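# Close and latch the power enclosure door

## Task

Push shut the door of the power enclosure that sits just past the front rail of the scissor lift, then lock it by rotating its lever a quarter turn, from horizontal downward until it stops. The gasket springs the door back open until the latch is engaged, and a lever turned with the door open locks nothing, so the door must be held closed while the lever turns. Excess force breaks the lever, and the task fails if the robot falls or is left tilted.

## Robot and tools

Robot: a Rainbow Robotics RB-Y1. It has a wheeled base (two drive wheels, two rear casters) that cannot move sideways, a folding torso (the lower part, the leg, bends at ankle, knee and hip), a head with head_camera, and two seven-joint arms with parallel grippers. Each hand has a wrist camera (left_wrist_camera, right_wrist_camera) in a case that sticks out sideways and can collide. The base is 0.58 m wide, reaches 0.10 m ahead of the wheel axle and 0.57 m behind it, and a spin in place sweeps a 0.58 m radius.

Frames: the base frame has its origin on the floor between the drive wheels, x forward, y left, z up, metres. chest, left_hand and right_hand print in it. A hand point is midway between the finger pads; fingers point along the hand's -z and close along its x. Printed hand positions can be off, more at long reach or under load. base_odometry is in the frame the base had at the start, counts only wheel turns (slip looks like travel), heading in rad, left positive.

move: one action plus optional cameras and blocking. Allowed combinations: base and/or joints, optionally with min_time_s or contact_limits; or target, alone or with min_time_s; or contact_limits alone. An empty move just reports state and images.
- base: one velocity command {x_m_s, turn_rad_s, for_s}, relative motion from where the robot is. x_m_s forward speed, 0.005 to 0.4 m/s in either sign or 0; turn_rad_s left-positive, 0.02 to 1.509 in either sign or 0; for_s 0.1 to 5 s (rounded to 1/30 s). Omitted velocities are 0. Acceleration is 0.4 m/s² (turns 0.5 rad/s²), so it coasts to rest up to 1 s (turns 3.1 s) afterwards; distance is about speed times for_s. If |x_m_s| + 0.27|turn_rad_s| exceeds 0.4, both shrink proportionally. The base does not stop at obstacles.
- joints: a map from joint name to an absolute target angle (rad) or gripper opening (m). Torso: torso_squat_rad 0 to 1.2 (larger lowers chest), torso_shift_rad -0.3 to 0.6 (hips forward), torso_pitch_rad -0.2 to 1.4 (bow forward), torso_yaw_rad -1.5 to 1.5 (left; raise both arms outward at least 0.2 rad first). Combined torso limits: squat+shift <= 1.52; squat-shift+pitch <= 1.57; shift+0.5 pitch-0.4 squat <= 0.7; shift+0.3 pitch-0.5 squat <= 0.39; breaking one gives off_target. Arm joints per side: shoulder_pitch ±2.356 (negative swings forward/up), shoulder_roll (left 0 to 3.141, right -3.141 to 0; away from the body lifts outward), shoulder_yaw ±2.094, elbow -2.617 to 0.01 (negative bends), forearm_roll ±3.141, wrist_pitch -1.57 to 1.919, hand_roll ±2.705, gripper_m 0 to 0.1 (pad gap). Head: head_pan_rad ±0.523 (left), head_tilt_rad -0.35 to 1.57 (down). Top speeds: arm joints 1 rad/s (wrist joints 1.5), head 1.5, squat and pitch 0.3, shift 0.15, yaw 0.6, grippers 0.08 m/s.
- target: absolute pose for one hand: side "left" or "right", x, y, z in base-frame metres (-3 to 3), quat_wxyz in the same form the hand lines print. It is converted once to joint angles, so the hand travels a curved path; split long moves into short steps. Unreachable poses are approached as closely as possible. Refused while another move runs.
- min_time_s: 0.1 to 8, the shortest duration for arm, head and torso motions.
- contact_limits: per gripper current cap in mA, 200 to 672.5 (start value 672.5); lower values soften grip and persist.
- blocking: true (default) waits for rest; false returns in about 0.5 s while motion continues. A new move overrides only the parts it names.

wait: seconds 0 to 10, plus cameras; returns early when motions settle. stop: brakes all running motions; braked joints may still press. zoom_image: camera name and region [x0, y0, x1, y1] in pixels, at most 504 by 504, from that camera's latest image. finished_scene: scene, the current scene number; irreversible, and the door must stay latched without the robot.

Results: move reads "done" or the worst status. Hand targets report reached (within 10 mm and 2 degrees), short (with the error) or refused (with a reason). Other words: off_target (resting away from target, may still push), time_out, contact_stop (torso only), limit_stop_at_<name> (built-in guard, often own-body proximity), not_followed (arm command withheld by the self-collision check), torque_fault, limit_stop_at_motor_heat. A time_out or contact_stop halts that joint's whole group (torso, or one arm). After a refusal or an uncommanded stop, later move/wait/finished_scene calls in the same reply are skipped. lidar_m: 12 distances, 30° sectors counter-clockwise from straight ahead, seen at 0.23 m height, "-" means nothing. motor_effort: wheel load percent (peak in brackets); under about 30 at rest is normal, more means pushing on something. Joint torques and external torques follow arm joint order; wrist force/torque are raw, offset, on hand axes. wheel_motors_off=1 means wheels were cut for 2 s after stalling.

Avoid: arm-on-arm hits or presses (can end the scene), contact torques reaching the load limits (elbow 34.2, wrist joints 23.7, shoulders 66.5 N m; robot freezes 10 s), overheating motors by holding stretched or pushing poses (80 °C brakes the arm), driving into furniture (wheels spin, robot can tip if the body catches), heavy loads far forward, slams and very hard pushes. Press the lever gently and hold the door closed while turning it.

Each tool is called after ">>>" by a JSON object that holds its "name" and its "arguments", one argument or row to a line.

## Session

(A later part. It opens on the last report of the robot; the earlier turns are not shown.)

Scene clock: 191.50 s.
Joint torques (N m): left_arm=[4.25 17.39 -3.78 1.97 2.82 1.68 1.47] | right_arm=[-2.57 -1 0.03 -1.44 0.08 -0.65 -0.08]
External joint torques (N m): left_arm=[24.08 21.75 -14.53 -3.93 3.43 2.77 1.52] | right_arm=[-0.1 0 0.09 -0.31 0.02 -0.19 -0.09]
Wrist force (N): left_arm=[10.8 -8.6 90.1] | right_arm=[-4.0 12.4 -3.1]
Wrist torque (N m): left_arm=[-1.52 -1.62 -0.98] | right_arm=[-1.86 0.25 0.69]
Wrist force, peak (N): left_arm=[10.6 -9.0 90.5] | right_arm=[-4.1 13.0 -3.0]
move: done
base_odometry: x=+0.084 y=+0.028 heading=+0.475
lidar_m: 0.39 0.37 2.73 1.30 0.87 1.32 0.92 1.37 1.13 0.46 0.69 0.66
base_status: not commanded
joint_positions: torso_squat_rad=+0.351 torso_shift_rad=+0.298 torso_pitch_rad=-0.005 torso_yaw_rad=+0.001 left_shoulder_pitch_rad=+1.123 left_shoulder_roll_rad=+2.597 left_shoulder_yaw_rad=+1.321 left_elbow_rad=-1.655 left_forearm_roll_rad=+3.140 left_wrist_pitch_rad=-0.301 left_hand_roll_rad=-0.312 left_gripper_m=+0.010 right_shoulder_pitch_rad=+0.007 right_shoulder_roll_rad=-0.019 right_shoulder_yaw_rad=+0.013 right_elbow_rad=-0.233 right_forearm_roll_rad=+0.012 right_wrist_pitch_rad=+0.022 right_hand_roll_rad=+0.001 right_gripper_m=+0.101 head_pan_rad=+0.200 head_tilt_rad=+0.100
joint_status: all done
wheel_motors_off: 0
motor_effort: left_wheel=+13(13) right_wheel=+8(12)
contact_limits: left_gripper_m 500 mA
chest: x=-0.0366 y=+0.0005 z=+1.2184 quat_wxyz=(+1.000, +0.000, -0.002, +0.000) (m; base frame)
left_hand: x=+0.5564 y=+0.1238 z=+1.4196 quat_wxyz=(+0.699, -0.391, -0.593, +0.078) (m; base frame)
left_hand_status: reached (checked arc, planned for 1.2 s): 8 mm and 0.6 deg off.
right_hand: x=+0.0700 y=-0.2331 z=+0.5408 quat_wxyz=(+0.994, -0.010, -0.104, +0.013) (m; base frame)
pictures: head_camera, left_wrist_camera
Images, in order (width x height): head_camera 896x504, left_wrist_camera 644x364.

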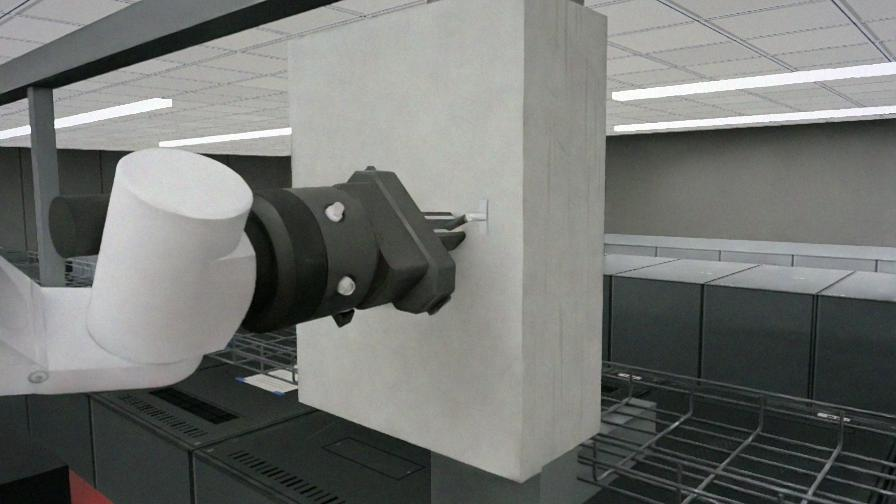

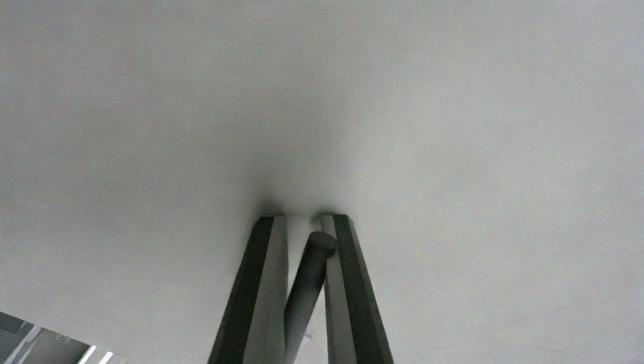

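>>> {"name": "move", "arguments": {
  "target": {"side":"left","x":0.552,"y":0.111,"z":1.399,"quat_wxyz":[0.6783,-0.4876,-0.5121,0.1998]},
  "min_time_s": 1.2,
  "cameras": ["head_camera","left_wrist_camera"]
}}

Scene clock: 194.40 s.
Joint torques (N m): left_arm=[5.4 24.66 -4.42 -4.66 2.88 5.51 1.63] | right_arm=[-2.38 -0.74 -0.14 -1.28 0.23 -0.75 0.01]
External joint torques (N m): left_arm=[25.28 29.65 -15.49 -10.09 3.59 6.52 1.67] | right_arm=[0.08 0.28 -0.09 -0.15 0.17 -0.29 0]
Wrist force (N): left_arm=[21.0 -16.0 89.0] | right_arm=[-4.2 12.6 -3.5]
Wrist torque (N m): left_arm=[-0.24 -1.78 -1.30] | right_arm=[-1.87 0.20 0.67]
Wrist force, peak (N): left_arm=[12.8 -9.8 95.6] | right_arm=[-4.4 12.8 -3.2]
move: done
base_odometry: x=+0.084 y=+0.028 heading=+0.475
lidar_m: 0.38 0.38 2.73 1.31 0.88 1.32 0.92 1.37 1.14 0.47 0.69 0.66
base_status: not commanded
joint_positions: torso_squat_rad=+0.351 torso_shift_rad=+0.298 torso_pitch_rad=-0.005 torso_yaw_rad=+0.001 left_shoulder_pitch_rad=+1.196 left_shoulder_roll_rad=+2.601 left_shoulder_yaw_rad=+1.396 left_elbow_rad=-1.702 left_forearm_roll_rad=+3.140 left_wrist_pitch_rad=-0.365 left_hand_roll_rad=-0.010 left_gripper_m=+0.009 right_shoulder_pitch_rad=+0.007 right_shoulder_roll_rad=-0.019 right_shoulder_yaw_rad=+0.013 right_elbow_rad=-0.233 right_forearm_roll_rad=+0.012 right_wrist_pitch_rad=+0.022 right_hand_roll_rad=+0.001 right_gripper_m=+0.101 head_pan_rad=+0.200 head_tilt_rad=+0.100
joint_status: all done
wheel_motors_off: 0
motor_effort: left_wheel=+15(15) right_wheel=+2(10)
contact_limits: left_gripper_m 500 mA
chest: x=-0.0366 y=+0.0007 z=+1.2184 quat_wxyz=(+1.000, +0.000, -0.002, +0.001) (m; base frame)
left_hand: x=+0.5517 y=+0.1144 z=+1.4069 quat_wxyz=(+0.672, -0.490, -0.518, +0.197) (m; base frame)
left_hand_status: reached (checked arc, planned for 1.2 s): 9 mm and 1.1 deg off.
right_hand: x=+0.0700 y=-0.2331 z=+0.5409 quat_wxyz=(+0.994, -0.010, -0.104, +0.013) (m; base frame)
pictures: head_camera, left_wrist_camera
Images, in order (width x height): head_camera 896x504, left_wrist_camera 644x364.

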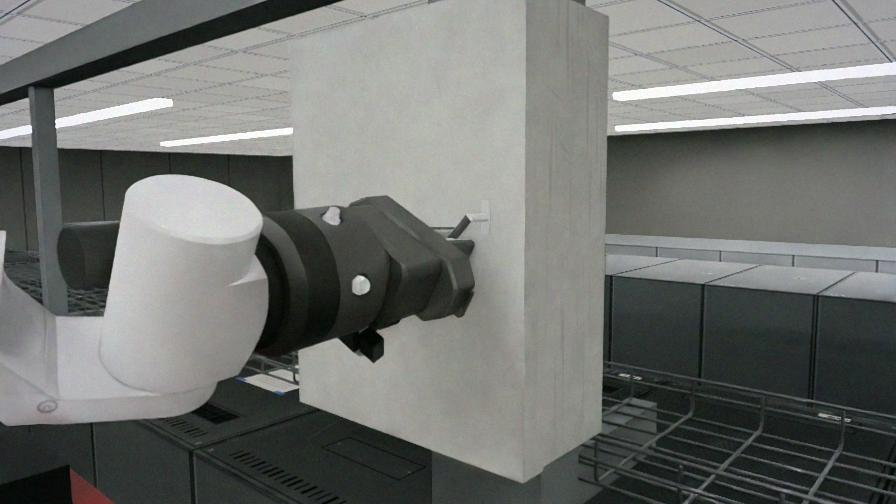

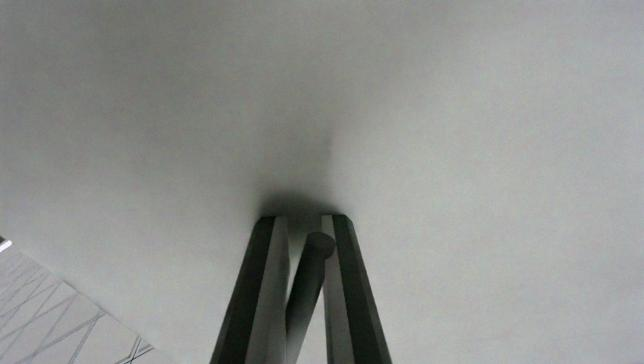

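>>> {"name": "move", "arguments": {
  "target": {"side":"left","x":0.5455,"y":0.0975,"z":1.392,"quat_wxyz":[0.6333,-0.5691,-0.4197,0.3145]},
  "min_time_s": 1.2,
  "cameras": ["head_camera","left_wrist_camera"]
}}

Scene clock: 199.47 s.
Joint torques (N m): left_arm=[1.56 32.67 -0.89 -9.7 2.91 8.41 1.88] | right_arm=[-2.77 -0.83 -0.4 -1.25 0.19 -0.77 -0.02]
External joint torques (N m): left_arm=[21.41 38.04 -12.09 -14.85 3.72 9.38 1.91] | right_arm=[-0.3 0.21 -0.34 -0.12 0.13 -0.31 -0.03]
Wrist force (N): left_arm=[26.3 -22.4 94.7] | right_arm=[-3.9 12.8 -3.1]
Wrist torque (N m): left_arm=[-0.29 -1.67 -1.30] | right_arm=[-1.89 0.25 0.67]
Wrist force, peak (N): left_arm=[26.9 -22.9 95.9] | right_arm=[-3.8 12.8 -3.3]
move: done
base_odometry: x=+0.084 y=+0.028 heading=+0.475
lidar_m: 0.38 0.37 2.73 1.31 0.87 1.32 0.92 1.37 1.13 0.46 0.69 0.66
base_status: not commanded
joint_positions: torso_squat_rad=+0.351 torso_shift_rad=+0.298 torso_pitch_rad=-0.005 torso_yaw_rad=+0.001 left_shoulder_pitch_rad=+1.234 left_shoulder_roll_rad=+2.614 left_shoulder_yaw_rad=+1.439 left_elbow_rad=-1.743 left_forearm_roll_rad=+3.140 left_wrist_pitch_rad=-0.428 left_hand_roll_rad=+0.314 left_gripper_m=+0.010 right_shoulder_pitch_rad=+0.007 right_shoulder_roll_rad=-0.019 right_shoulder_yaw_rad=+0.013 right_elbow_rad=-0.233 right_forearm_roll_rad=+0.012 right_wrist_pitch_rad=+0.022 right_hand_roll_rad=+0.001 right_gripper_m=+0.101 head_pan_rad=+0.200 head_tilt_rad=+0.100
joint_status: all done
wheel_motors_off: 0
motor_effort: left_wheel=+18(18) right_wheel=-3(5)
contact_limits: left_gripper_m 500 mA
chest: x=-0.0366 y=+0.0011 z=+1.2184 quat_wxyz=(+1.000, -0.001, -0.002, +0.001) (m; base frame)
left_hand: x=+0.5462 y=+0.1032 z=+1.3997 quat_wxyz=(+0.625, -0.575, -0.428, +0.310) (m; base frame)
left_hand_status: reached (checked arc, planned for 1.2 s): 10 mm and 1.7 deg off.
right_hand: x=+0.0701 y=-0.2330 z=+0.5410 quat_wxyz=(+0.994, -0.010, -0.104, +0.014) (m; base frame)
pictures: head_camera, left_wrist_camera
Images, in order (width x height): head_camera 896x504, left_wrist_camera 644x364.

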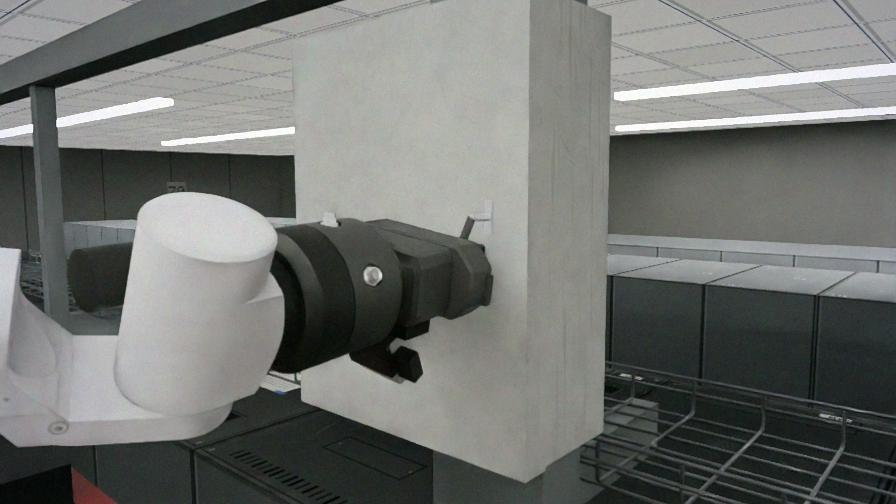

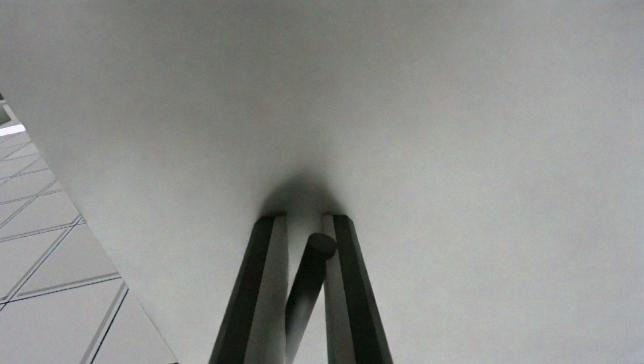

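>>> {"name": "move", "arguments": {
  "target": {"side":"left","x":0.5375,"y":0.082,"z":1.391,"quat_wxyz":[0.5763,-0.6277,-0.3255,0.4097]},
  "min_time_s": 1.5,
  "cameras": ["head_camera","left_wrist_camera"]
}}

>>> {"name": "zoom_image", "arguments": {
  "camera": "head_camera",
  "region": [400, 150, 560, 290]
}}

Scene clock: 203.50 s.
Joint torques (N m): left_arm=[-9.18 39.8 7.54 -11.88 1.09 10.56 1.84] | right_arm=[-2.53 -1.45 -0.35 -1.31 0.18 -0.7 -0.1]
External joint torques (N m): left_arm=[10.35 44.73 -3.1 -17.72 1.93 11.68 1.85] | right_arm=[-0.07 -0.37 -0.29 -0.18 0.13 -0.25 -0.11]
Wrist force (N): left_arm=[32.1 -26.1 110.2] | right_arm=[-3.8 12.5 -3.0]
Wrist torque (N m): left_arm=[-0.37 -1.60 -1.18] | right_arm=[-1.82 0.24 0.67]
Wrist force, peak (N): left_arm=[31.4 -24.4 111.6] | right_arm=[-3.8 12.9 -3.4]
move: done
base_odometry: x=+0.084 y=+0.028 heading=+0.475
lidar_m: 0.38 0.38 2.73 1.31 0.88 1.32 0.92 1.37 1.13 0.47 0.69 0.66
base_status: not commanded
joint_positions: torso_squat_rad=+0.351 torso_shift_rad=+0.298 torso_pitch_rad=-0.005 torso_yaw_rad=+0.002 left_shoulder_pitch_rad=+1.118 left_shoulder_roll_rad=+2.648 left_shoulder_yaw_rad=+1.312 left_elbow_rad=-1.779 left_forearm_roll_rad=+3.141 left_wrist_pitch_rad=-0.484 left_hand_roll_rad=+0.721 left_gripper_m=+0.009 right_shoulder_pitch_rad=+0.007 right_shoulder_roll_rad=-0.019 right_shoulder_yaw_rad=+0.013 right_elbow_rad=-0.233 right_forearm_roll_rad=+0.012 right_wrist_pitch_rad=+0.022 right_hand_roll_rad=+0.001 right_gripper_m=+0.101 head_pan_rad=+0.200 head_tilt_rad=+0.100
joint_status: all done
wheel_motors_off: 0
motor_effort: left_wheel=+23(23) right_wheel=-9(11)
contact_limits: left_gripper_m 500 mA
chest: x=-0.0366 y=+0.0016 z=+1.2184 quat_wxyz=(+1.000, -0.001, -0.002, +0.001) (m; base frame)
left_hand: x=+0.5393 y=+0.0901 z=+1.3971 quat_wxyz=(+0.569, -0.631, -0.332, +0.411) (m; base frame)
left_hand_status: reached (checked arc, planned for 1.5 s): 10 mm and 1.2 deg off.
right_hand: x=+0.0702 y=-0.2330 z=+0.5412 quat_wxyz=(+0.994, -0.011, -0.104, +0.014) (m; base frame)
pictures: head_camera, left_wrist_camera
Images, in order (width x height): head_camera 896x504, left_wrist_camera 644x364.

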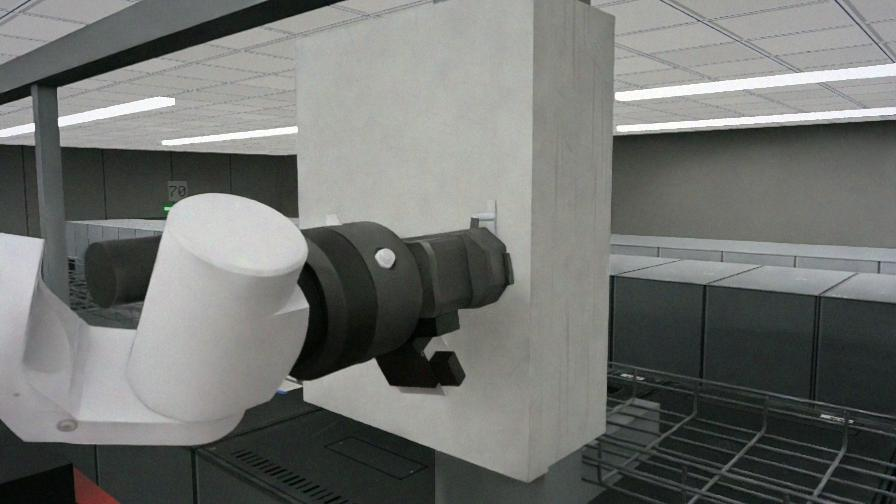

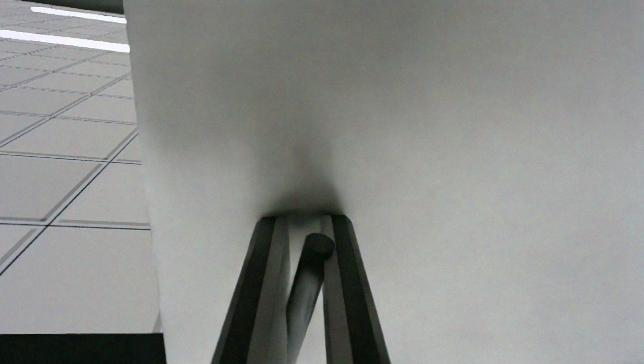

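Scaled by 3.150.

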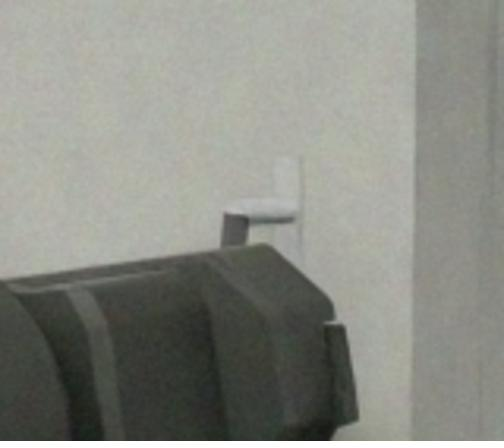

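>>> {"name": "move", "arguments": {
  "target": {"side":"left","x":0.5340,"y":0.0745,"z":1.392,"quat_wxyz":[0.5463,-0.6489,-0.2809,0.4489]},
  "min_time_s": 1.2,
  "cameras": ["head_camera","left_wrist_camera"]
}}

>>> {"name": "zoom_image", "arguments": {
  "camera": "head_camera",
  "region": [400, 150, 560, 290]
}}

Scene clock: 207.27 s.
Joint torques (N m): left_arm=[-11.8 45.19 16.17 -14.78 0.04 12.2 2.11] | right_arm=[-2.57 -1.22 -0.2 -1.27 0.24 -0.65 -0.06]
External joint torques (N m): left_arm=[7.72 50.25 5.49 -20.55 0.91 13.3 2.11] | right_arm=[-0.1 -0.11 -0.13 -0.14 0.18 -0.19 -0.07]
Wrist force (N): left_arm=[42.9 -29.9 114.9] | right_arm=[-4.3 12.7 -3.2]
Wrist torque (N m): left_arm=[0.10 -1.44 -1.63] | right_arm=[-1.86 0.21 0.69]
Wrist force, peak (N): left_arm=[42.8 -30.5 115.5] | right_arm=[-4.1 12.9 -3.3]
move: short
base_odometry: x=+0.084 y=+0.028 heading=+0.476
lidar_m: 0.38 0.38 2.74 1.31 0.88 1.32 0.92 1.37 1.14 0.47 0.69 0.66
base_status: not commanded
joint_positions: torso_squat_rad=+0.351 torso_shift_rad=+0.298 torso_pitch_rad=-0.005 torso_yaw_rad=+0.002 left_shoulder_pitch_rad=+1.127 left_shoulder_roll_rad=+2.656 left_shoulder_yaw_rad=+1.330 left_elbow_rad=-1.791 left_forearm_roll_rad=+3.141 left_wrist_pitch_rad=-0.504 left_hand_roll_rad=+0.846 left_gripper_m=+0.009 right_shoulder_pitch_rad=+0.007 right_shoulder_roll_rad=-0.019 right_shoulder_yaw_rad=+0.013 right_elbow_rad=-0.233 right_forearm_roll_rad=+0.012 right_wrist_pitch_rad=+0.022 right_hand_roll_rad=+0.001 right_gripper_m=+0.101 head_pan_rad=+0.200 head_tilt_rad=+0.100
joint_status: all done
wheel_motors_off: 0
motor_effort: left_wheel=+26(26) right_wheel=-16(18)
contact_limits: left_gripper_m 500 mA
chest: x=-0.0366 y=+0.0020 z=+1.2184 quat_wxyz=(+1.000, -0.002, -0.002, +0.001) (m; base frame)
left_hand: x=+0.5364 y=+0.0840 z=+1.3972 quat_wxyz=(+0.539, -0.654, -0.288, +0.445) (m; base frame)
left_hand_status: short (checked arc, planned for 1.2 s): 11 mm and 1.4 deg off.
right_hand: x=+0.0703 y=-0.2330 z=+0.5414 quat_wxyz=(+0.994, -0.011, -0.104, +0.014) (m; base frame)
pictures: head_camera, left_wrist_camera
Images, in order (width x height): head_camera 896x504, left_wrist_camera 644x364.

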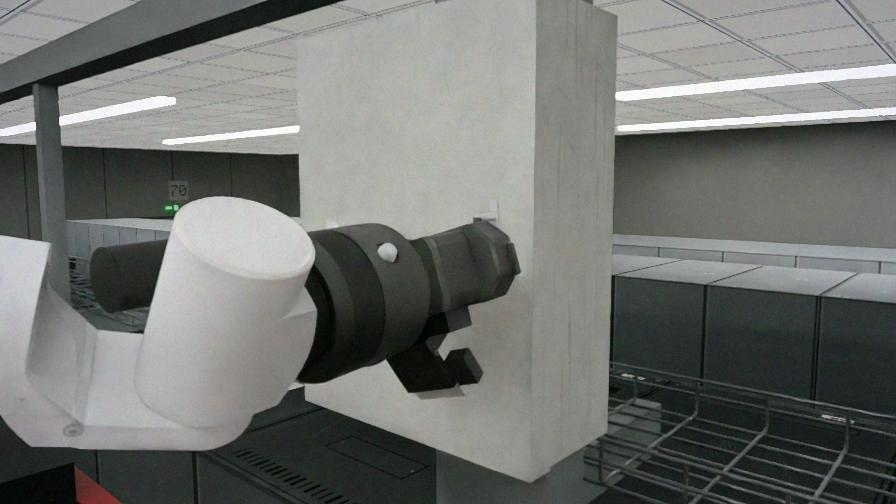

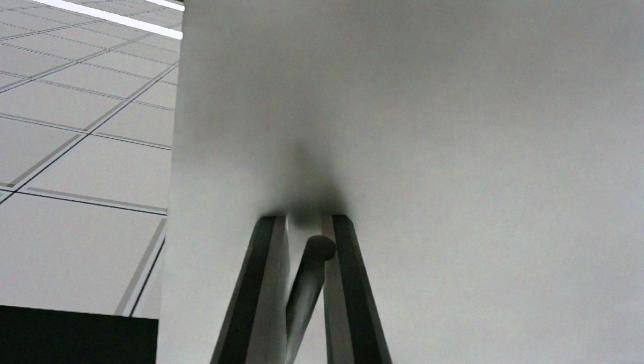

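Scaled by 3.150.

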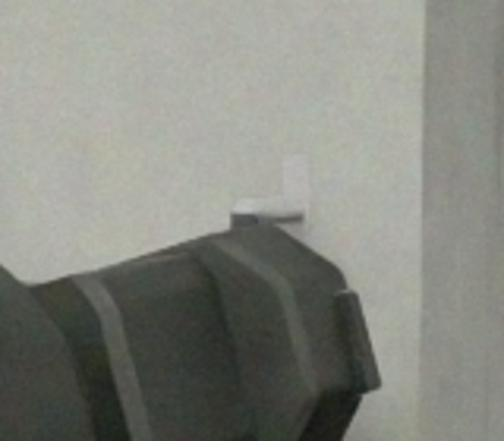

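>>> {"name": "move", "arguments": {
  "target": {"side":"left","x":0.5310,"y":0.087,"z":1.397,"quat_wxyz":[0.569,-0.631,-0.332,0.411]},
  "min_time_s": 1.0,
  "cameras": ["head_camera"]
}}

>>> {"name": "move", "arguments": {
  "joints": {"left_gripper_m":0.06},
  "cameras": ["head_camera","left_wrist_camera"]
}}

Scene clock: 211.00 s.
Joint torques (N m): left_arm=[-14.31 23.92 9.63 -9.63 -0.44 7.66 0.05] | right_arm=[-2.51 -0.98 0.03 -1.14 0.24 -0.81 -0.04]
External joint torques (N m): left_arm=[4.87 28.58 -0.9 -15.56 0.42 8.83 0.05] | right_arm=[-0.12 0.06 0.09 -0.04 0.18 -0.36 -0.05]
Wrist force (N): left_arm=[25.3 -12.6 61.7] | right_arm=[-3.7 12.4 -2.7]
Wrist torque (N m): left_arm=[-0.98 -1.07 -0.14] | right_arm=[-1.85 0.28 0.69]
Wrist force, peak (N): left_arm=[43.1 -30.7 115.3] | right_arm=[-4.0 12.9 -3.7]
move: done
base_odometry: x=+0.084 y=+0.028 heading=+0.475
lidar_m: 0.38 0.38 2.73 1.31 0.87 1.32 0.93 1.37 1.13 0.47 0.69 0.66
base_status: not commanded
joint_positions: torso_squat_rad=+0.350 torso_shift_rad=+0.299 torso_pitch_rad=-0.003 torso_yaw_rad=+0.001 left_shoulder_pitch_rad=+1.092 left_shoulder_roll_rad=+2.634 left_shoulder_yaw_rad=+1.288 left_elbow_rad=-1.815 left_forearm_roll_rad=+3.119 left_wrist_pitch_rad=-0.513 left_hand_roll_rad=+0.759 left_gripper_m=+0.008 right_shoulder_pitch_rad=+0.007 right_shoulder_roll_rad=-0.019 right_shoulder_yaw_rad=+0.013 right_elbow_rad=-0.233 right_forearm_roll_rad=+0.012 right_wrist_pitch_rad=+0.022 right_hand_roll_rad=+0.001 right_gripper_m=+0.101 head_pan_rad=+0.200 head_tilt_rad=+0.100
joint_status: all done
wheel_motors_off: 0
motor_effort: left_wheel=+19(26) right_wheel=-15(18)
contact_limits: left_gripper_m 500 mA
chest: x=-0.0353 y=+0.0012 z=+1.2183 quat_wxyz=(+1.000, -0.001, -0.001, +0.001) (m; base frame)
left_hand: x=+0.5344 y=+0.0904 z=+1.3996 quat_wxyz=(+0.563, -0.635, -0.333, +0.411) (m; base frame)
left_hand_status: reached (checked arc, planned for 1.0 s): 5 mm and 0.8 deg off.
right_hand: x=+0.0699 y=-0.2331 z=+0.5407 quat_wxyz=(+0.995, -0.010, -0.103, +0.013) (m; base frame)
pictures: head_camera
Images, in order (width x height): head_camera 896x504.

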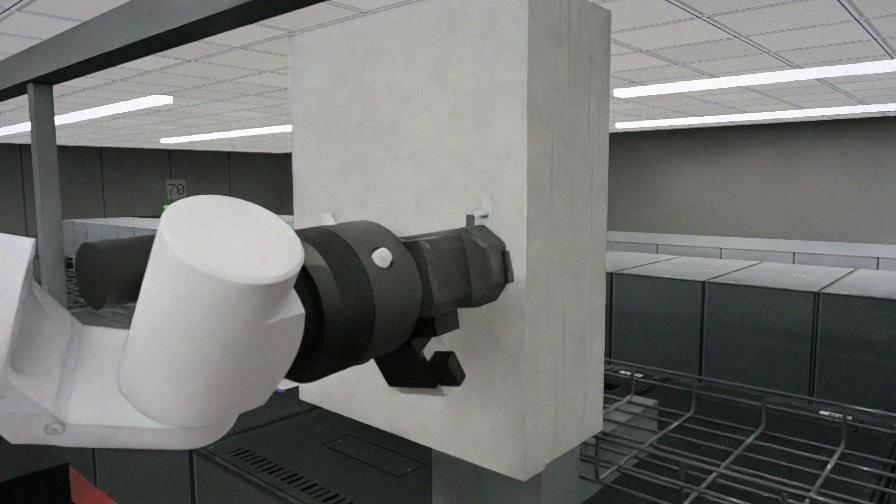

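Scene clock: 212.10 s.
Joint torques (N m): left_arm=[-22.28 22.79 19.37 0.72 -2.18 3.79 0] | right_arm=[-2.69 -0.96 -0.31 -1.32 0.3 -0.8 -0.15]
External joint torques (N m): left_arm=[-3.1 27.45 8.83 -5.18 -1.32 4.96 0.01] | right_arm=[-0.29 0.1 -0.25 -0.22 0.25 -0.35 -0.16]
Wrist force (N): left_arm=[30.3 8.5 95.5] | right_arm=[-4.2 12.2 -3.4]
Wrist torque (N m): left_arm=[-0.50 0.64 0.32] | right_arm=[-1.83 0.20 0.68]
Wrist force, peak (N): left_arm=[29.7 9.1 97.0] | right_arm=[-3.9 12.8 -3.2]
move: done
base_odometry: x=+0.084 y=+0.028 heading=+0.475
lidar_m: 0.39 0.38 2.74 1.31 0.87 1.32 0.93 1.37 1.13 0.47 0.69 0.66
base_status: not commanded
joint_positions: torso_squat_rad=+0.350 torso_shift_rad=+0.299 torso_pitch_rad=-0.003 torso_yaw_rad=+0.001 left_shoulder_pitch_rad=+1.094 left_shoulder_roll_rad=+2.634 left_shoulder_yaw_rad=+1.286 left_elbow_rad=-1.817 left_forearm_roll_rad=+3.119 left_wrist_pitch_rad=-0.512 left_hand_roll_rad=+0.759 left_gripper_m=+0.060 right_shoulder_pitch_rad=+0.007 right_shoulder_roll_rad=-0.019 right_shoulder_yaw_rad=+0.013 right_elbow_rad=-0.233 right_forearm_roll_rad=+0.012 right_wrist_pitch_rad=+0.022 right_hand_roll_rad=+0.001 right_gripper_m=+0.101 head_pan_rad=+0.200 head_tilt_rad=+0.100
joint_status: all done
wheel_motors_off: 0
motor_effort: left_wheel=+19(19) right_wheel=-15(18)
contact_limits: left_gripper_m 500 mA
chest: x=-0.0354 y=+0.0015 z=+1.2183 quat_wxyz=(+1.000, -0.001, -0.001, +0.001) (m; base frame)
left_hand: x=+0.5341 y=+0.0907 z=+1.3967 quat_wxyz=(+0.565, -0.633, -0.332, +0.412) (m; base frame)
right_hand: x=+0.0699 y=-0.2331 z=+0.5408 quat_wxyz=(+0.994, -0.011, -0.103, +0.014) (m; base frame)
pictures: head_camera, left_wrist_camera
Images, in order (width x height): head_camera 896x504, left_wrist_camera 644x364.

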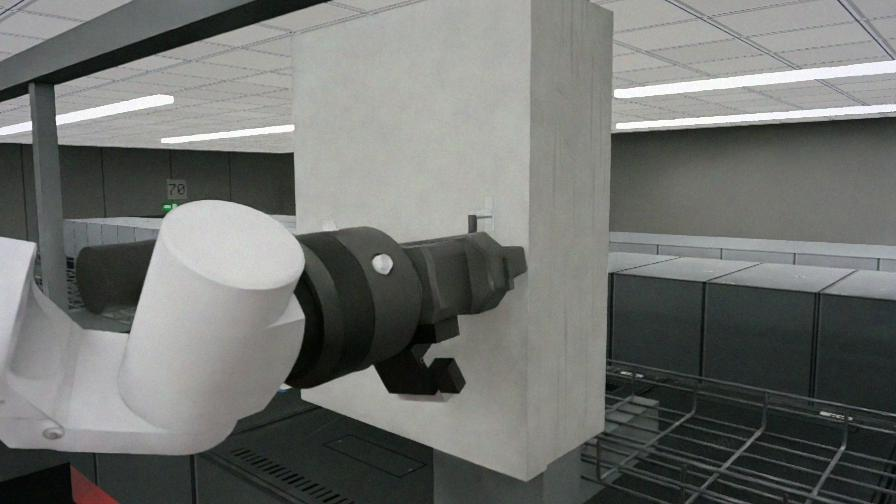

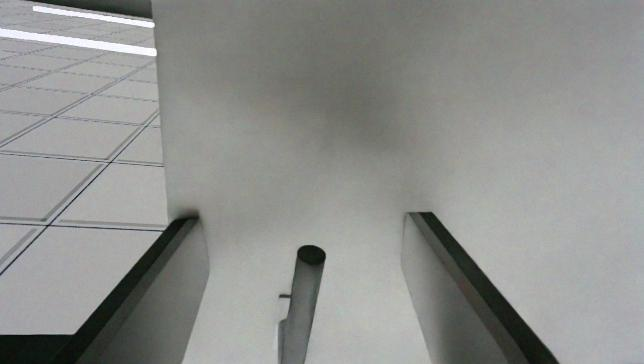

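>>> {"name": "move", "arguments": {
  "target": {"side":"left","x":0.500,"y":0.104,"z":1.397,"quat_wxyz":[0.569,-0.631,-0.332,0.411]},
  "min_time_s": 1.0,
  "cameras": ["head_camera","left_wrist_camera"]
}}

>>> {"name": "zoom_image", "arguments": {
  "camera": "head_camera",
  "region": [400, 150, 620, 330]
}}

Scene clock: 219.13 s.
Joint torques (N m): left_arm=[-18.19 -3.73 9.71 4.89 -0.69 -1.31 -0.58] | right_arm=[-2.31 -1.13 -0.02 -1.18 0.18 -0.82 -0.09]
External joint torques (N m): left_arm=[-0.9 -0.52 -0.63 -0.95 0.24 -0.17 -0.58] | right_arm=[0 -0.18 0.03 -0.11 0.13 -0.37 -0.1]
Wrist force (N): left_arm=[-6.6 14.3 10.2] | right_arm=[-3.8 12.2 -3.0]
Wrist torque (N m): left_arm=[-0.76 -1.55 0.39] | right_arm=[-1.80 0.25 0.70]
Wrist force, peak (N): left_arm=[30.3 9.1 96.2] | right_arm=[-4.3 12.8 -3.4]
move: done
base_odometry: x=+0.084 y=+0.028 heading=+0.474
lidar_m: 0.39 0.38 2.71 1.30 0.87 1.32 0.93 1.38 1.13 0.47 0.69 0.66
base_status: not commanded
joint_positions: torso_squat_rad=+0.350 torso_shift_rad=+0.300 torso_pitch_rad=+0.000 torso_yaw_rad=+0.000 left_shoulder_pitch_rad=+1.034 left_shoulder_roll_rad=+2.521 left_shoulder_yaw_rad=+1.247 left_elbow_rad=-1.983 left_forearm_roll_rad=+3.141 left_wrist_pitch_rad=-0.552 left_hand_roll_rad=+0.733 left_gripper_m=+0.060 right_shoulder_pitch_rad=+0.007 right_shoulder_roll_rad=-0.019 right_shoulder_yaw_rad=+0.013 right_elbow_rad=-0.233 right_forearm_roll_rad=+0.012 right_wrist_pitch_rad=+0.022 right_hand_roll_rad=+0.001 right_gripper_m=+0.101 head_pan_rad=+0.200 head_tilt_rad=+0.100
joint_status: all done
wheel_motors_off: 0
motor_effort: left_wheel=-2(19) right_wheel=+3(16)
contact_limits: left_gripper_m 500 mA
chest: x=-0.0338 y=-0.0001 z=+1.2181 quat_wxyz=(+1.000, +0.000, +0.000, +0.000) (m; base frame)
left_hand: x=+0.5025 y=+0.1012 z=+1.3957 quat_wxyz=(+0.570, -0.631, -0.331, +0.410) (m; base frame)
left_hand_status: reached (checked arc, planned for 1.0 s): 4 mm and 0.2 deg off.
right_hand: x=+0.0695 y=-0.2332 z=+0.5399 quat_wxyz=(+0.995, -0.010, -0.102, +0.013) (m; base frame)
pictures: head_camera, left_wrist_camera
Images, in order (width x height): head_camera 896x504, left_wrist_camera 644x364.

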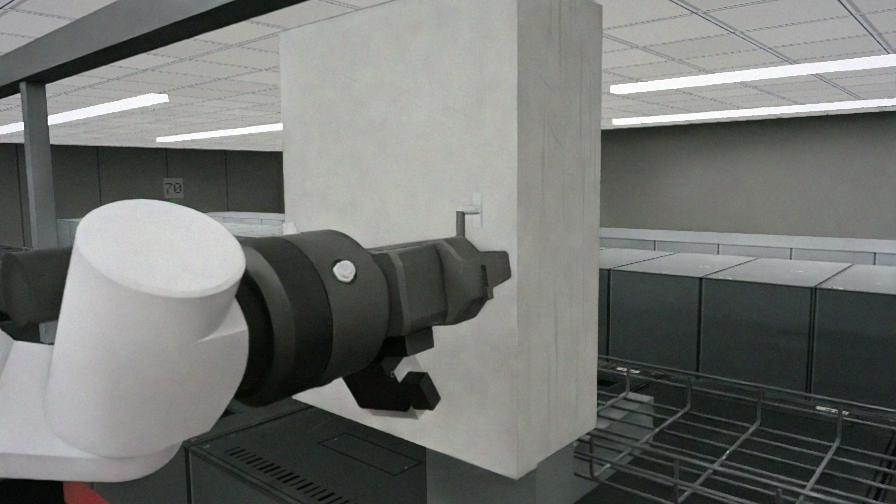

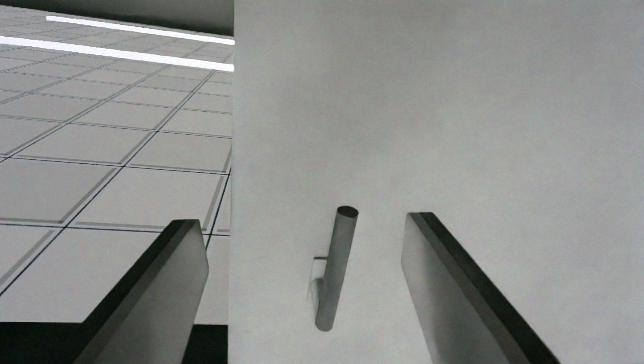

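Scaled by 2.291.

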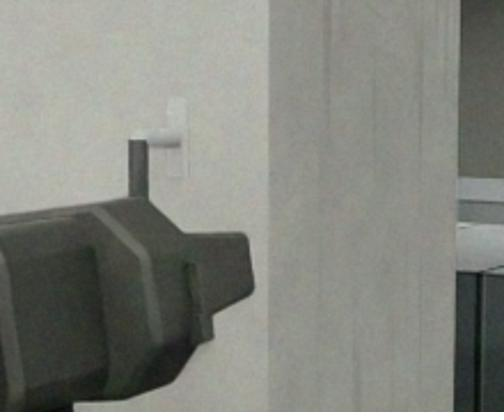

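>>> {"name": "move", "arguments": {
  "target": {"side":"left","x":0.513,"y":0.097,"z":1.397,"quat_wxyz":[0.569,-0.631,-0.332,0.411]}
}}

>>> {"name": "move", "arguments": {
  "target": {"side":"left","x":0.504,"y":0.072,"z":1.397,"quat_wxyz":[0.569,-0.631,-0.332,0.411]},
  "min_time_s": 1.5,
  "cameras": ["head_camera","left_wrist_camera"]
}}

Scene clock: 223.60 s.
Joint torques (N m): left_arm=[-16.4 -2.76 10.87 5.58 -0.75 -0.99 -0.18] | right_arm=[-2.32 -1 -0.06 -1.19 0.19 -0.69 -0.11]
External joint torques (N m): left_arm=[1.42 0.86 0.5 -0.34 0.16 0.17 -0.17] | right_arm=[-0.02 -0.04 -0.01 -0.12 0.13 -0.25 -0.12]
Wrist force (N): left_arm=[-6.6 14.3 10.1] | right_arm=[-3.9 12.7 -3.3]
Wrist torque (N m): left_arm=[-0.77 -1.53 0.38] | right_arm=[-1.87 0.24 0.67]
Wrist force, peak (N): left_arm=[-7.2 14.7 10.4] | right_arm=[-4.1 12.9 -2.9]
move: done
base_odometry: x=+0.084 y=+0.028 heading=+0.474
lidar_m: 0.39 0.38 2.71 1.31 0.87 1.32 0.93 1.37 1.13 0.47 0.69 0.66
base_status: not commanded
joint_positions: torso_squat_rad=+0.350 torso_shift_rad=+0.300 torso_pitch_rad=+0.000 torso_yaw_rad=+0.000 left_shoulder_pitch_rad=+1.042 left_shoulder_roll_rad=+2.555 left_shoulder_yaw_rad=+1.252 left_elbow_rad=-1.936 left_forearm_roll_rad=+3.139 left_wrist_pitch_rad=-0.543 left_hand_roll_rad=+0.741 left_gripper_m=+0.060 right_shoulder_pitch_rad=+0.007 right_shoulder_roll_rad=-0.019 right_shoulder_yaw_rad=+0.013 right_elbow_rad=-0.233 right_forearm_roll_rad=+0.012 right_wrist_pitch_rad=+0.022 right_hand_roll_rad=+0.001 right_gripper_m=+0.101 head_pan_rad=+0.200 head_tilt_rad=+0.100
joint_status: all done
wheel_motors_off: 0
motor_effort: left_wheel=-3(3) right_wheel=+5(5)
contact_limits: left_gripper_m 500 mA
chest: x=-0.0338 y=-0.0001 z=+1.2181 quat_wxyz=(+1.000, +0.000, +0.000, +0.000) (m; base frame)
left_hand: x=+0.5122 y=+0.0970 z=+1.3972 quat_wxyz=(+0.569, -0.631, -0.332, +0.411) (m; base frame)
left_hand_status: reached (checked arc, planned for 0.3 s): 1 mm and 0.0 deg off.
right_hand: x=+0.0694 y=-0.2332 z=+0.5398 quat_wxyz=(+0.995, -0.010, -0.102, +0.013) (m; base frame)

Scene clock: 225.43 s.
Joint torques (N m): left_arm=[-25.08 12.51 18.79 -6.31 -2.82 4.84 0.44] | right_arm=[-2.49 -1.26 0 -1.02 0.16 -0.82 -0.01]
External joint torques (N m): left_arm=[-7.38 16.24 9.04 -12.73 -1.87 6.12 0.45] | right_arm=[-0.2 -0.27 0.06 0.05 0.1 -0.37 -0.02]
Wrist force (N): left_arm=[23.3 6.6 13.3] | right_arm=[-3.8 12.3 -3.2]
Wrist torque (N m): left_arm=[-0.97 -2.32 0.04] | right_arm=[-1.84 0.24 0.67]
Wrist force, peak (N): left_arm=[23.8 6.9 13.2] | right_arm=[-4.1 12.8 -3.3]
move: done
base_odometry: x=+0.084 y=+0.028 heading=+0.474
lidar_m: 0.39 0.38 2.72 1.30 0.88 1.32 0.92 1.37 1.14 0.47 0.69 0.66
base_status: not commanded
joint_positions: torso_squat_rad=+0.350 torso_shift_rad=+0.300 torso_pitch_rad=+0.000 torso_yaw_rad=+0.000 left_shoulder_pitch_rad=+0.950 left_shoulder_roll_rad=+2.622 left_shoulder_yaw_rad=+1.167 left_elbow_rad=-1.960 left_forearm_roll_rad=+3.141 left_wrist_pitch_rad=-0.618 left_hand_roll_rad=+0.819 left_gripper_m=+0.060 right_shoulder_pitch_rad=+0.007 right_shoulder_roll_rad=-0.019 right_shoulder_yaw_rad=+0.013 right_elbow_rad=-0.233 right_forearm_roll_rad=+0.012 right_wrist_pitch_rad=+0.022 right_hand_roll_rad=+0.001 right_gripper_m=+0.101 head_pan_rad=+0.200 head_tilt_rad=+0.100
joint_status: all done
wheel_motors_off: 0
motor_effort: left_wheel=-3(3) right_wheel=-1(5)
contact_limits: left_gripper_m 500 mA
chest: x=-0.0336 y=+0.0005 z=+1.2181 quat_wxyz=(+1.000, +0.000, +0.000, +0.000) (m; base frame)
left_hand: x=+0.5061 y=+0.0773 z=+1.3974 quat_wxyz=(+0.565, -0.632, -0.334, +0.412) (m; base frame)
left_hand_status: reached (checked arc, planned for 1.5 s): 6 mm and 0.6 deg off.
right_hand: x=+0.0695 y=-0.2331 z=+0.5400 quat_wxyz=(+0.995, -0.010, -0.102, +0.013) (m; base frame)
pictures: head_camera, left_wrist_camera
Images, in order (width x height): head_camera 896x504, left_wrist_camera 644x364.

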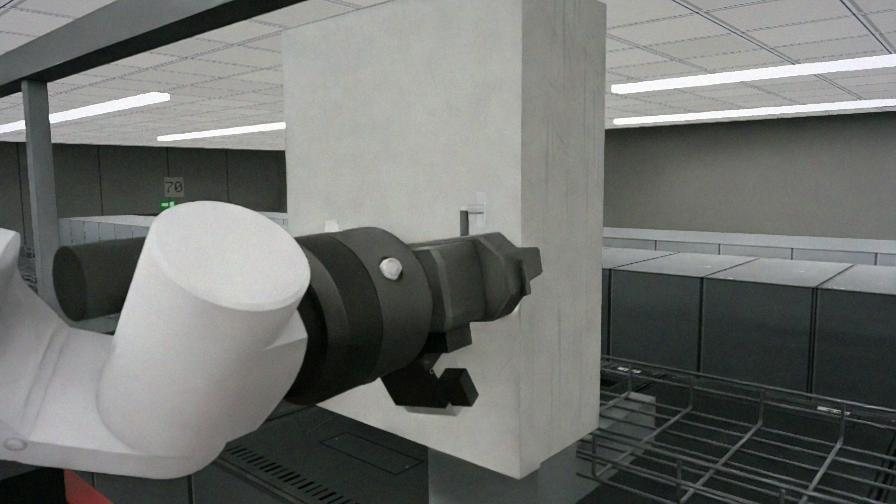

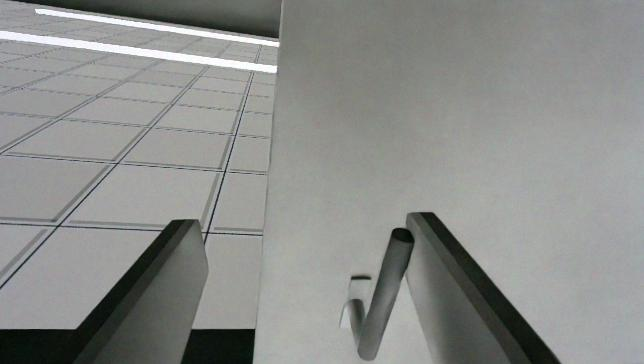

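>>> {"name": "move", "arguments": {
  "target": {"side":"left","x":0.502,"y":0.066,"z":1.398,"quat_wxyz":[0.569,-0.631,-0.332,0.411]},
  "min_time_s": 1.0,
  "cameras": ["left_wrist_camera"]
}}

Scene clock: 228.33 s.
Joint torques (N m): left_arm=[-30.46 20.88 26.95 -11.89 -4.95 7.85 0.6] | right_arm=[-2.15 -1.04 -0.52 -1.16 0.17 -0.79 -0.25]
External joint torques (N m): left_arm=[-12.83 24.58 17.49 -18.55 -4.01 9.18 0.6] | right_arm=[0.13 -0.02 -0.46 -0.1 0.12 -0.34 -0.26]
Wrist force (N): left_arm=[42.6 5.1 17.4] | right_arm=[-3.9 12.1 -3.3]
Wrist torque (N m): left_arm=[-0.98 -2.89 -0.04] | right_arm=[-1.79 0.28 0.68]
Wrist force, peak (N): left_arm=[42.8 5.1 17.6] | right_arm=[-4.2 12.6 -3.6]
move: done
base_odometry: x=+0.084 y=+0.028 heading=+0.475
lidar_m: 0.38 0.38 2.72 1.31 0.88 1.32 0.92 1.36 1.14 0.47 0.69 0.66
base_status: not commanded
joint_positions: torso_squat_rad=+0.350 torso_shift_rad=+0.300 torso_pitch_rad=+0.000 torso_yaw_rad=+0.001 left_shoulder_pitch_rad=+0.907 left_shoulder_roll_rad=+2.645 left_shoulder_yaw_rad=+1.123 left_elbow_rad=-1.963 left_forearm_roll_rad=+3.142 left_wrist_pitch_rad=-0.634 left_hand_roll_rad=+0.855 left_gripper_m=+0.060 right_shoulder_pitch_rad=+0.007 right_shoulder_roll_rad=-0.019 right_shoulder_yaw_rad=+0.013 right_elbow_rad=-0.233 right_forearm_roll_rad=+0.012 right_wrist_pitch_rad=+0.022 right_hand_roll_rad=+0.001 right_gripper_m=+0.101 head_pan_rad=+0.200 head_tilt_rad=+0.100
joint_status: all done
wheel_motors_off: 0
motor_effort: left_wheel=+0(3) right_wheel=-11(12)
contact_limits: left_gripper_m 500 mA
chest: x=-0.0335 y=+0.0009 z=+1.2181 quat_wxyz=(+1.000, -0.001, +0.000, +0.000) (m; base frame)
left_hand: x=+0.5051 y=+0.0736 z=+1.3978 quat_wxyz=(+0.564, -0.631, -0.335, +0.413) (m; base frame)
left_hand_status: reached (checked arc, planned for 1.0 s): 8 mm and 0.8 deg off.
right_hand: x=+0.0696 y=-0.2331 z=+0.5401 quat_wxyz=(+0.995, -0.010, -0.102, +0.013) (m; base frame)
pictures: left_wrist_camera
Images, in order (width x height): left_wrist_camera 644x364.

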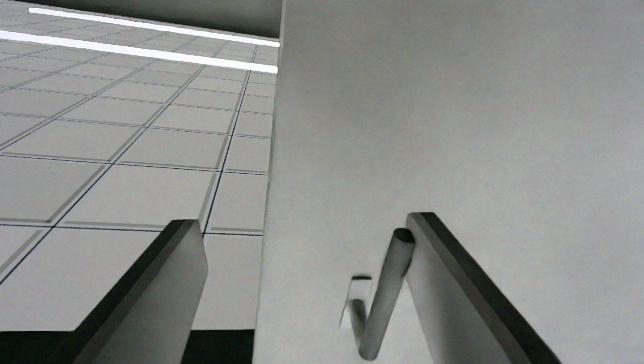

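>>> {"name": "move", "arguments": {
  "target": {"side":"left","x":0.510,"y":0.095,"z":1.397,"quat_wxyz":[0.569,-0.631,-0.332,0.411]}
}}

>>> {"name": "move", "arguments": {
  "target": {"side":"left","x":0.42,"y":0.15,"z":1.40,"quat_wxyz":[0.569,-0.631,-0.332,0.411]},
  "cameras": ["left_wrist_camera","head_camera"]
}}

Scene clock: 231.30 s.
Joint torques (N m): left_arm=[-17.14 -1.46 10.92 5.38 -0.85 -1.09 0.12] | right_arm=[-2.33 -0.52 0.16 -1.42 0.26 -0.8 -0.05]
External joint torques (N m): left_arm=[0.43 1.63 1.18 -1.11 -0.01 0.26 0.13] | right_arm=[-0.03 0.44 0.21 -0.35 0.21 -0.36 -0.06]
Wrist force (N): left_arm=[-7.2 13.6 9.8] | right_arm=[-4.1 12.4 -3.1]
Wrist torque (N m): left_arm=[-0.68 -1.61 0.38] | right_arm=[-1.84 0.21 0.66]
Wrist force, peak (N): left_arm=[42.7 5.0 18.0] | right_arm=[-3.8 12.9 -3.5]
move: done
base_odometry: x=+0.084 y=+0.028 heading=+0.474
lidar_m: 0.39 0.38 2.72 1.31 0.87 1.32 0.92 1.37 1.13 0.47 0.69 0.66
base_status: not commanded
joint_positions: torso_squat_rad=+0.350 torso_shift_rad=+0.300 torso_pitch_rad=+0.000 torso_yaw_rad=+0.000 left_shoulder_pitch_rad=+0.927 left_shoulder_roll_rad=+2.588 left_shoulder_yaw_rad=+1.116 left_elbow_rad=-1.949 left_forearm_roll_rad=+3.092 left_wrist_pitch_rad=-0.565 left_hand_roll_rad=+0.862 left_gripper_m=+0.060 right_shoulder_pitch_rad=+0.007 right_shoulder_roll_rad=-0.019 right_shoulder_yaw_rad=+0.013 right_elbow_rad=-0.233 right_forearm_roll_rad=+0.012 right_wrist_pitch_rad=+0.022 right_hand_roll_rad=+0.001 right_gripper_m=+0.101 head_pan_rad=+0.200 head_tilt_rad=+0.100
joint_status: all done
wheel_motors_off: 0
motor_effort: left_wheel=-3(3) right_wheel=+2(12)
contact_limits: left_gripper_m 500 mA
chest: x=-0.0337 y=-0.0001 z=+1.2181 quat_wxyz=(+1.000, +0.000, +0.000, +0.000) (m; base frame)
left_hand: x=+0.5097 y=+0.0936 z=+1.3968 quat_wxyz=(+0.569, -0.629, -0.334, +0.412) (m; base frame)
left_hand_status: reached (checked arc, planned for 0.3 s): 1 mm and 0.4 deg off.
right_hand: x=+0.0694 y=-0.2332 z=+0.5398 quat_wxyz=(+0.995, -0.009, -0.102, +0.013) (m; base frame)

Scene clock: 232.37 s.
Joint torques (N m): left_arm=[-12.75 3.54 9.06 5.4 -0.86 -1.08 -0.17] | right_arm=[-2.54 -0.75 -0.15 -1.49 0.14 -0.64 -0.12]
External joint torques (N m): left_arm=[-0.74 0.63 -0.28 -0.28 0.09 0.02 -0.17] | right_arm=[-0.24 0.2 -0.1 -0.42 0.09 -0.19 -0.13]
Wrist force (N): left_arm=[-7.1 13.8 9.4] | right_arm=[-4.0 12.7 -3.1]
Wrist torque (N m): left_arm=[-0.72 -1.61 0.37] | right_arm=[-1.87 0.23 0.67]
Wrist force, peak (N): left_arm=[-7.5 14.5 10.3] | right_arm=[-4.5 12.6 -3.3]
move: done
base_odometry: x=+0.084 y=+0.028 heading=+0.474
lidar_m: 0.38 0.38 2.71 1.31 0.88 1.32 0.92 1.37 1.13 0.47 0.69 0.66
base_status: not commanded
joint_positions: torso_squat_rad=+0.350 torso_shift_rad=+0.300 torso_pitch_rad=+0.000 torso_yaw_rad=+0.000 left_shoulder_pitch_rad=+0.714 left_shoulder_roll_rad=+2.196 left_shoulder_yaw_rad=+0.964 left_elbow_rad=-2.329 left_forearm_roll_rad=+3.141 left_wrist_pitch_rad=-0.556 left_hand_roll_rad=+0.711 left_gripper_m=+0.060 right_shoulder_pitch_rad=+0.007 right_shoulder_roll_rad=-0.019 right_shoulder_yaw_rad=+0.013 right_elbow_rad=-0.233 right_forearm_roll_rad=+0.012 right_wrist_pitch_rad=+0.022 right_hand_roll_rad=+0.001 right_gripper_m=+0.101 head_pan_rad=+0.200 head_tilt_rad=+0.100
joint_status: all done
wheel_motors_off: 0
motor_effort: left_wheel=-3(4) right_wheel=+4(5)
contact_limits: left_gripper_m 500 mA
chest: x=-0.0337 y=-0.0001 z=+1.2181 quat_wxyz=(+1.000, +0.000, +0.000, +0.000) (m; base frame)
left_hand: x=+0.4201 y=+0.1503 z=+1.4001 quat_wxyz=(+0.567, -0.635, -0.332, +0.407) (m; base frame)
left_hand_status: reached (checked arc, planned for 0.7 s): 0 mm and 0.6 deg off.
right_hand: x=+0.0694 y=-0.2332 z=+0.5398 quat_wxyz=(+0.995, -0.010, -0.102, +0.013) (m; base frame)
pictures: head_camera, left_wrist_camera
Images, in order (width x height): head_camera 896x504, left_wrist_camera 644x364.

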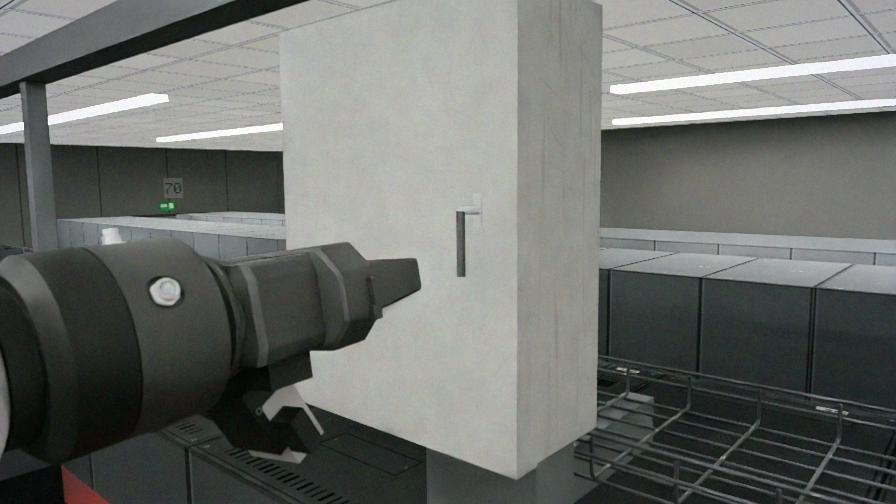

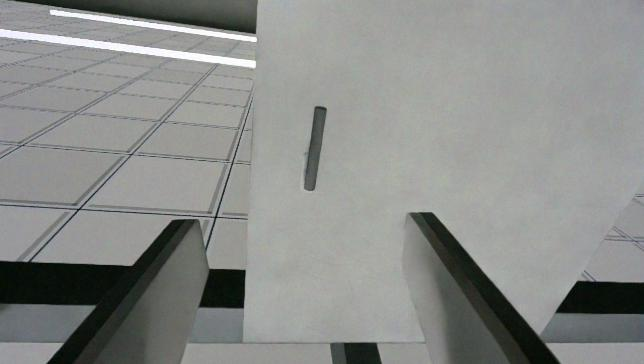

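Door shut, lever vertical.

>>> {"name": "finished_scene", "arguments": {
  "scene": 1
}}

The scene is finished: the task was done.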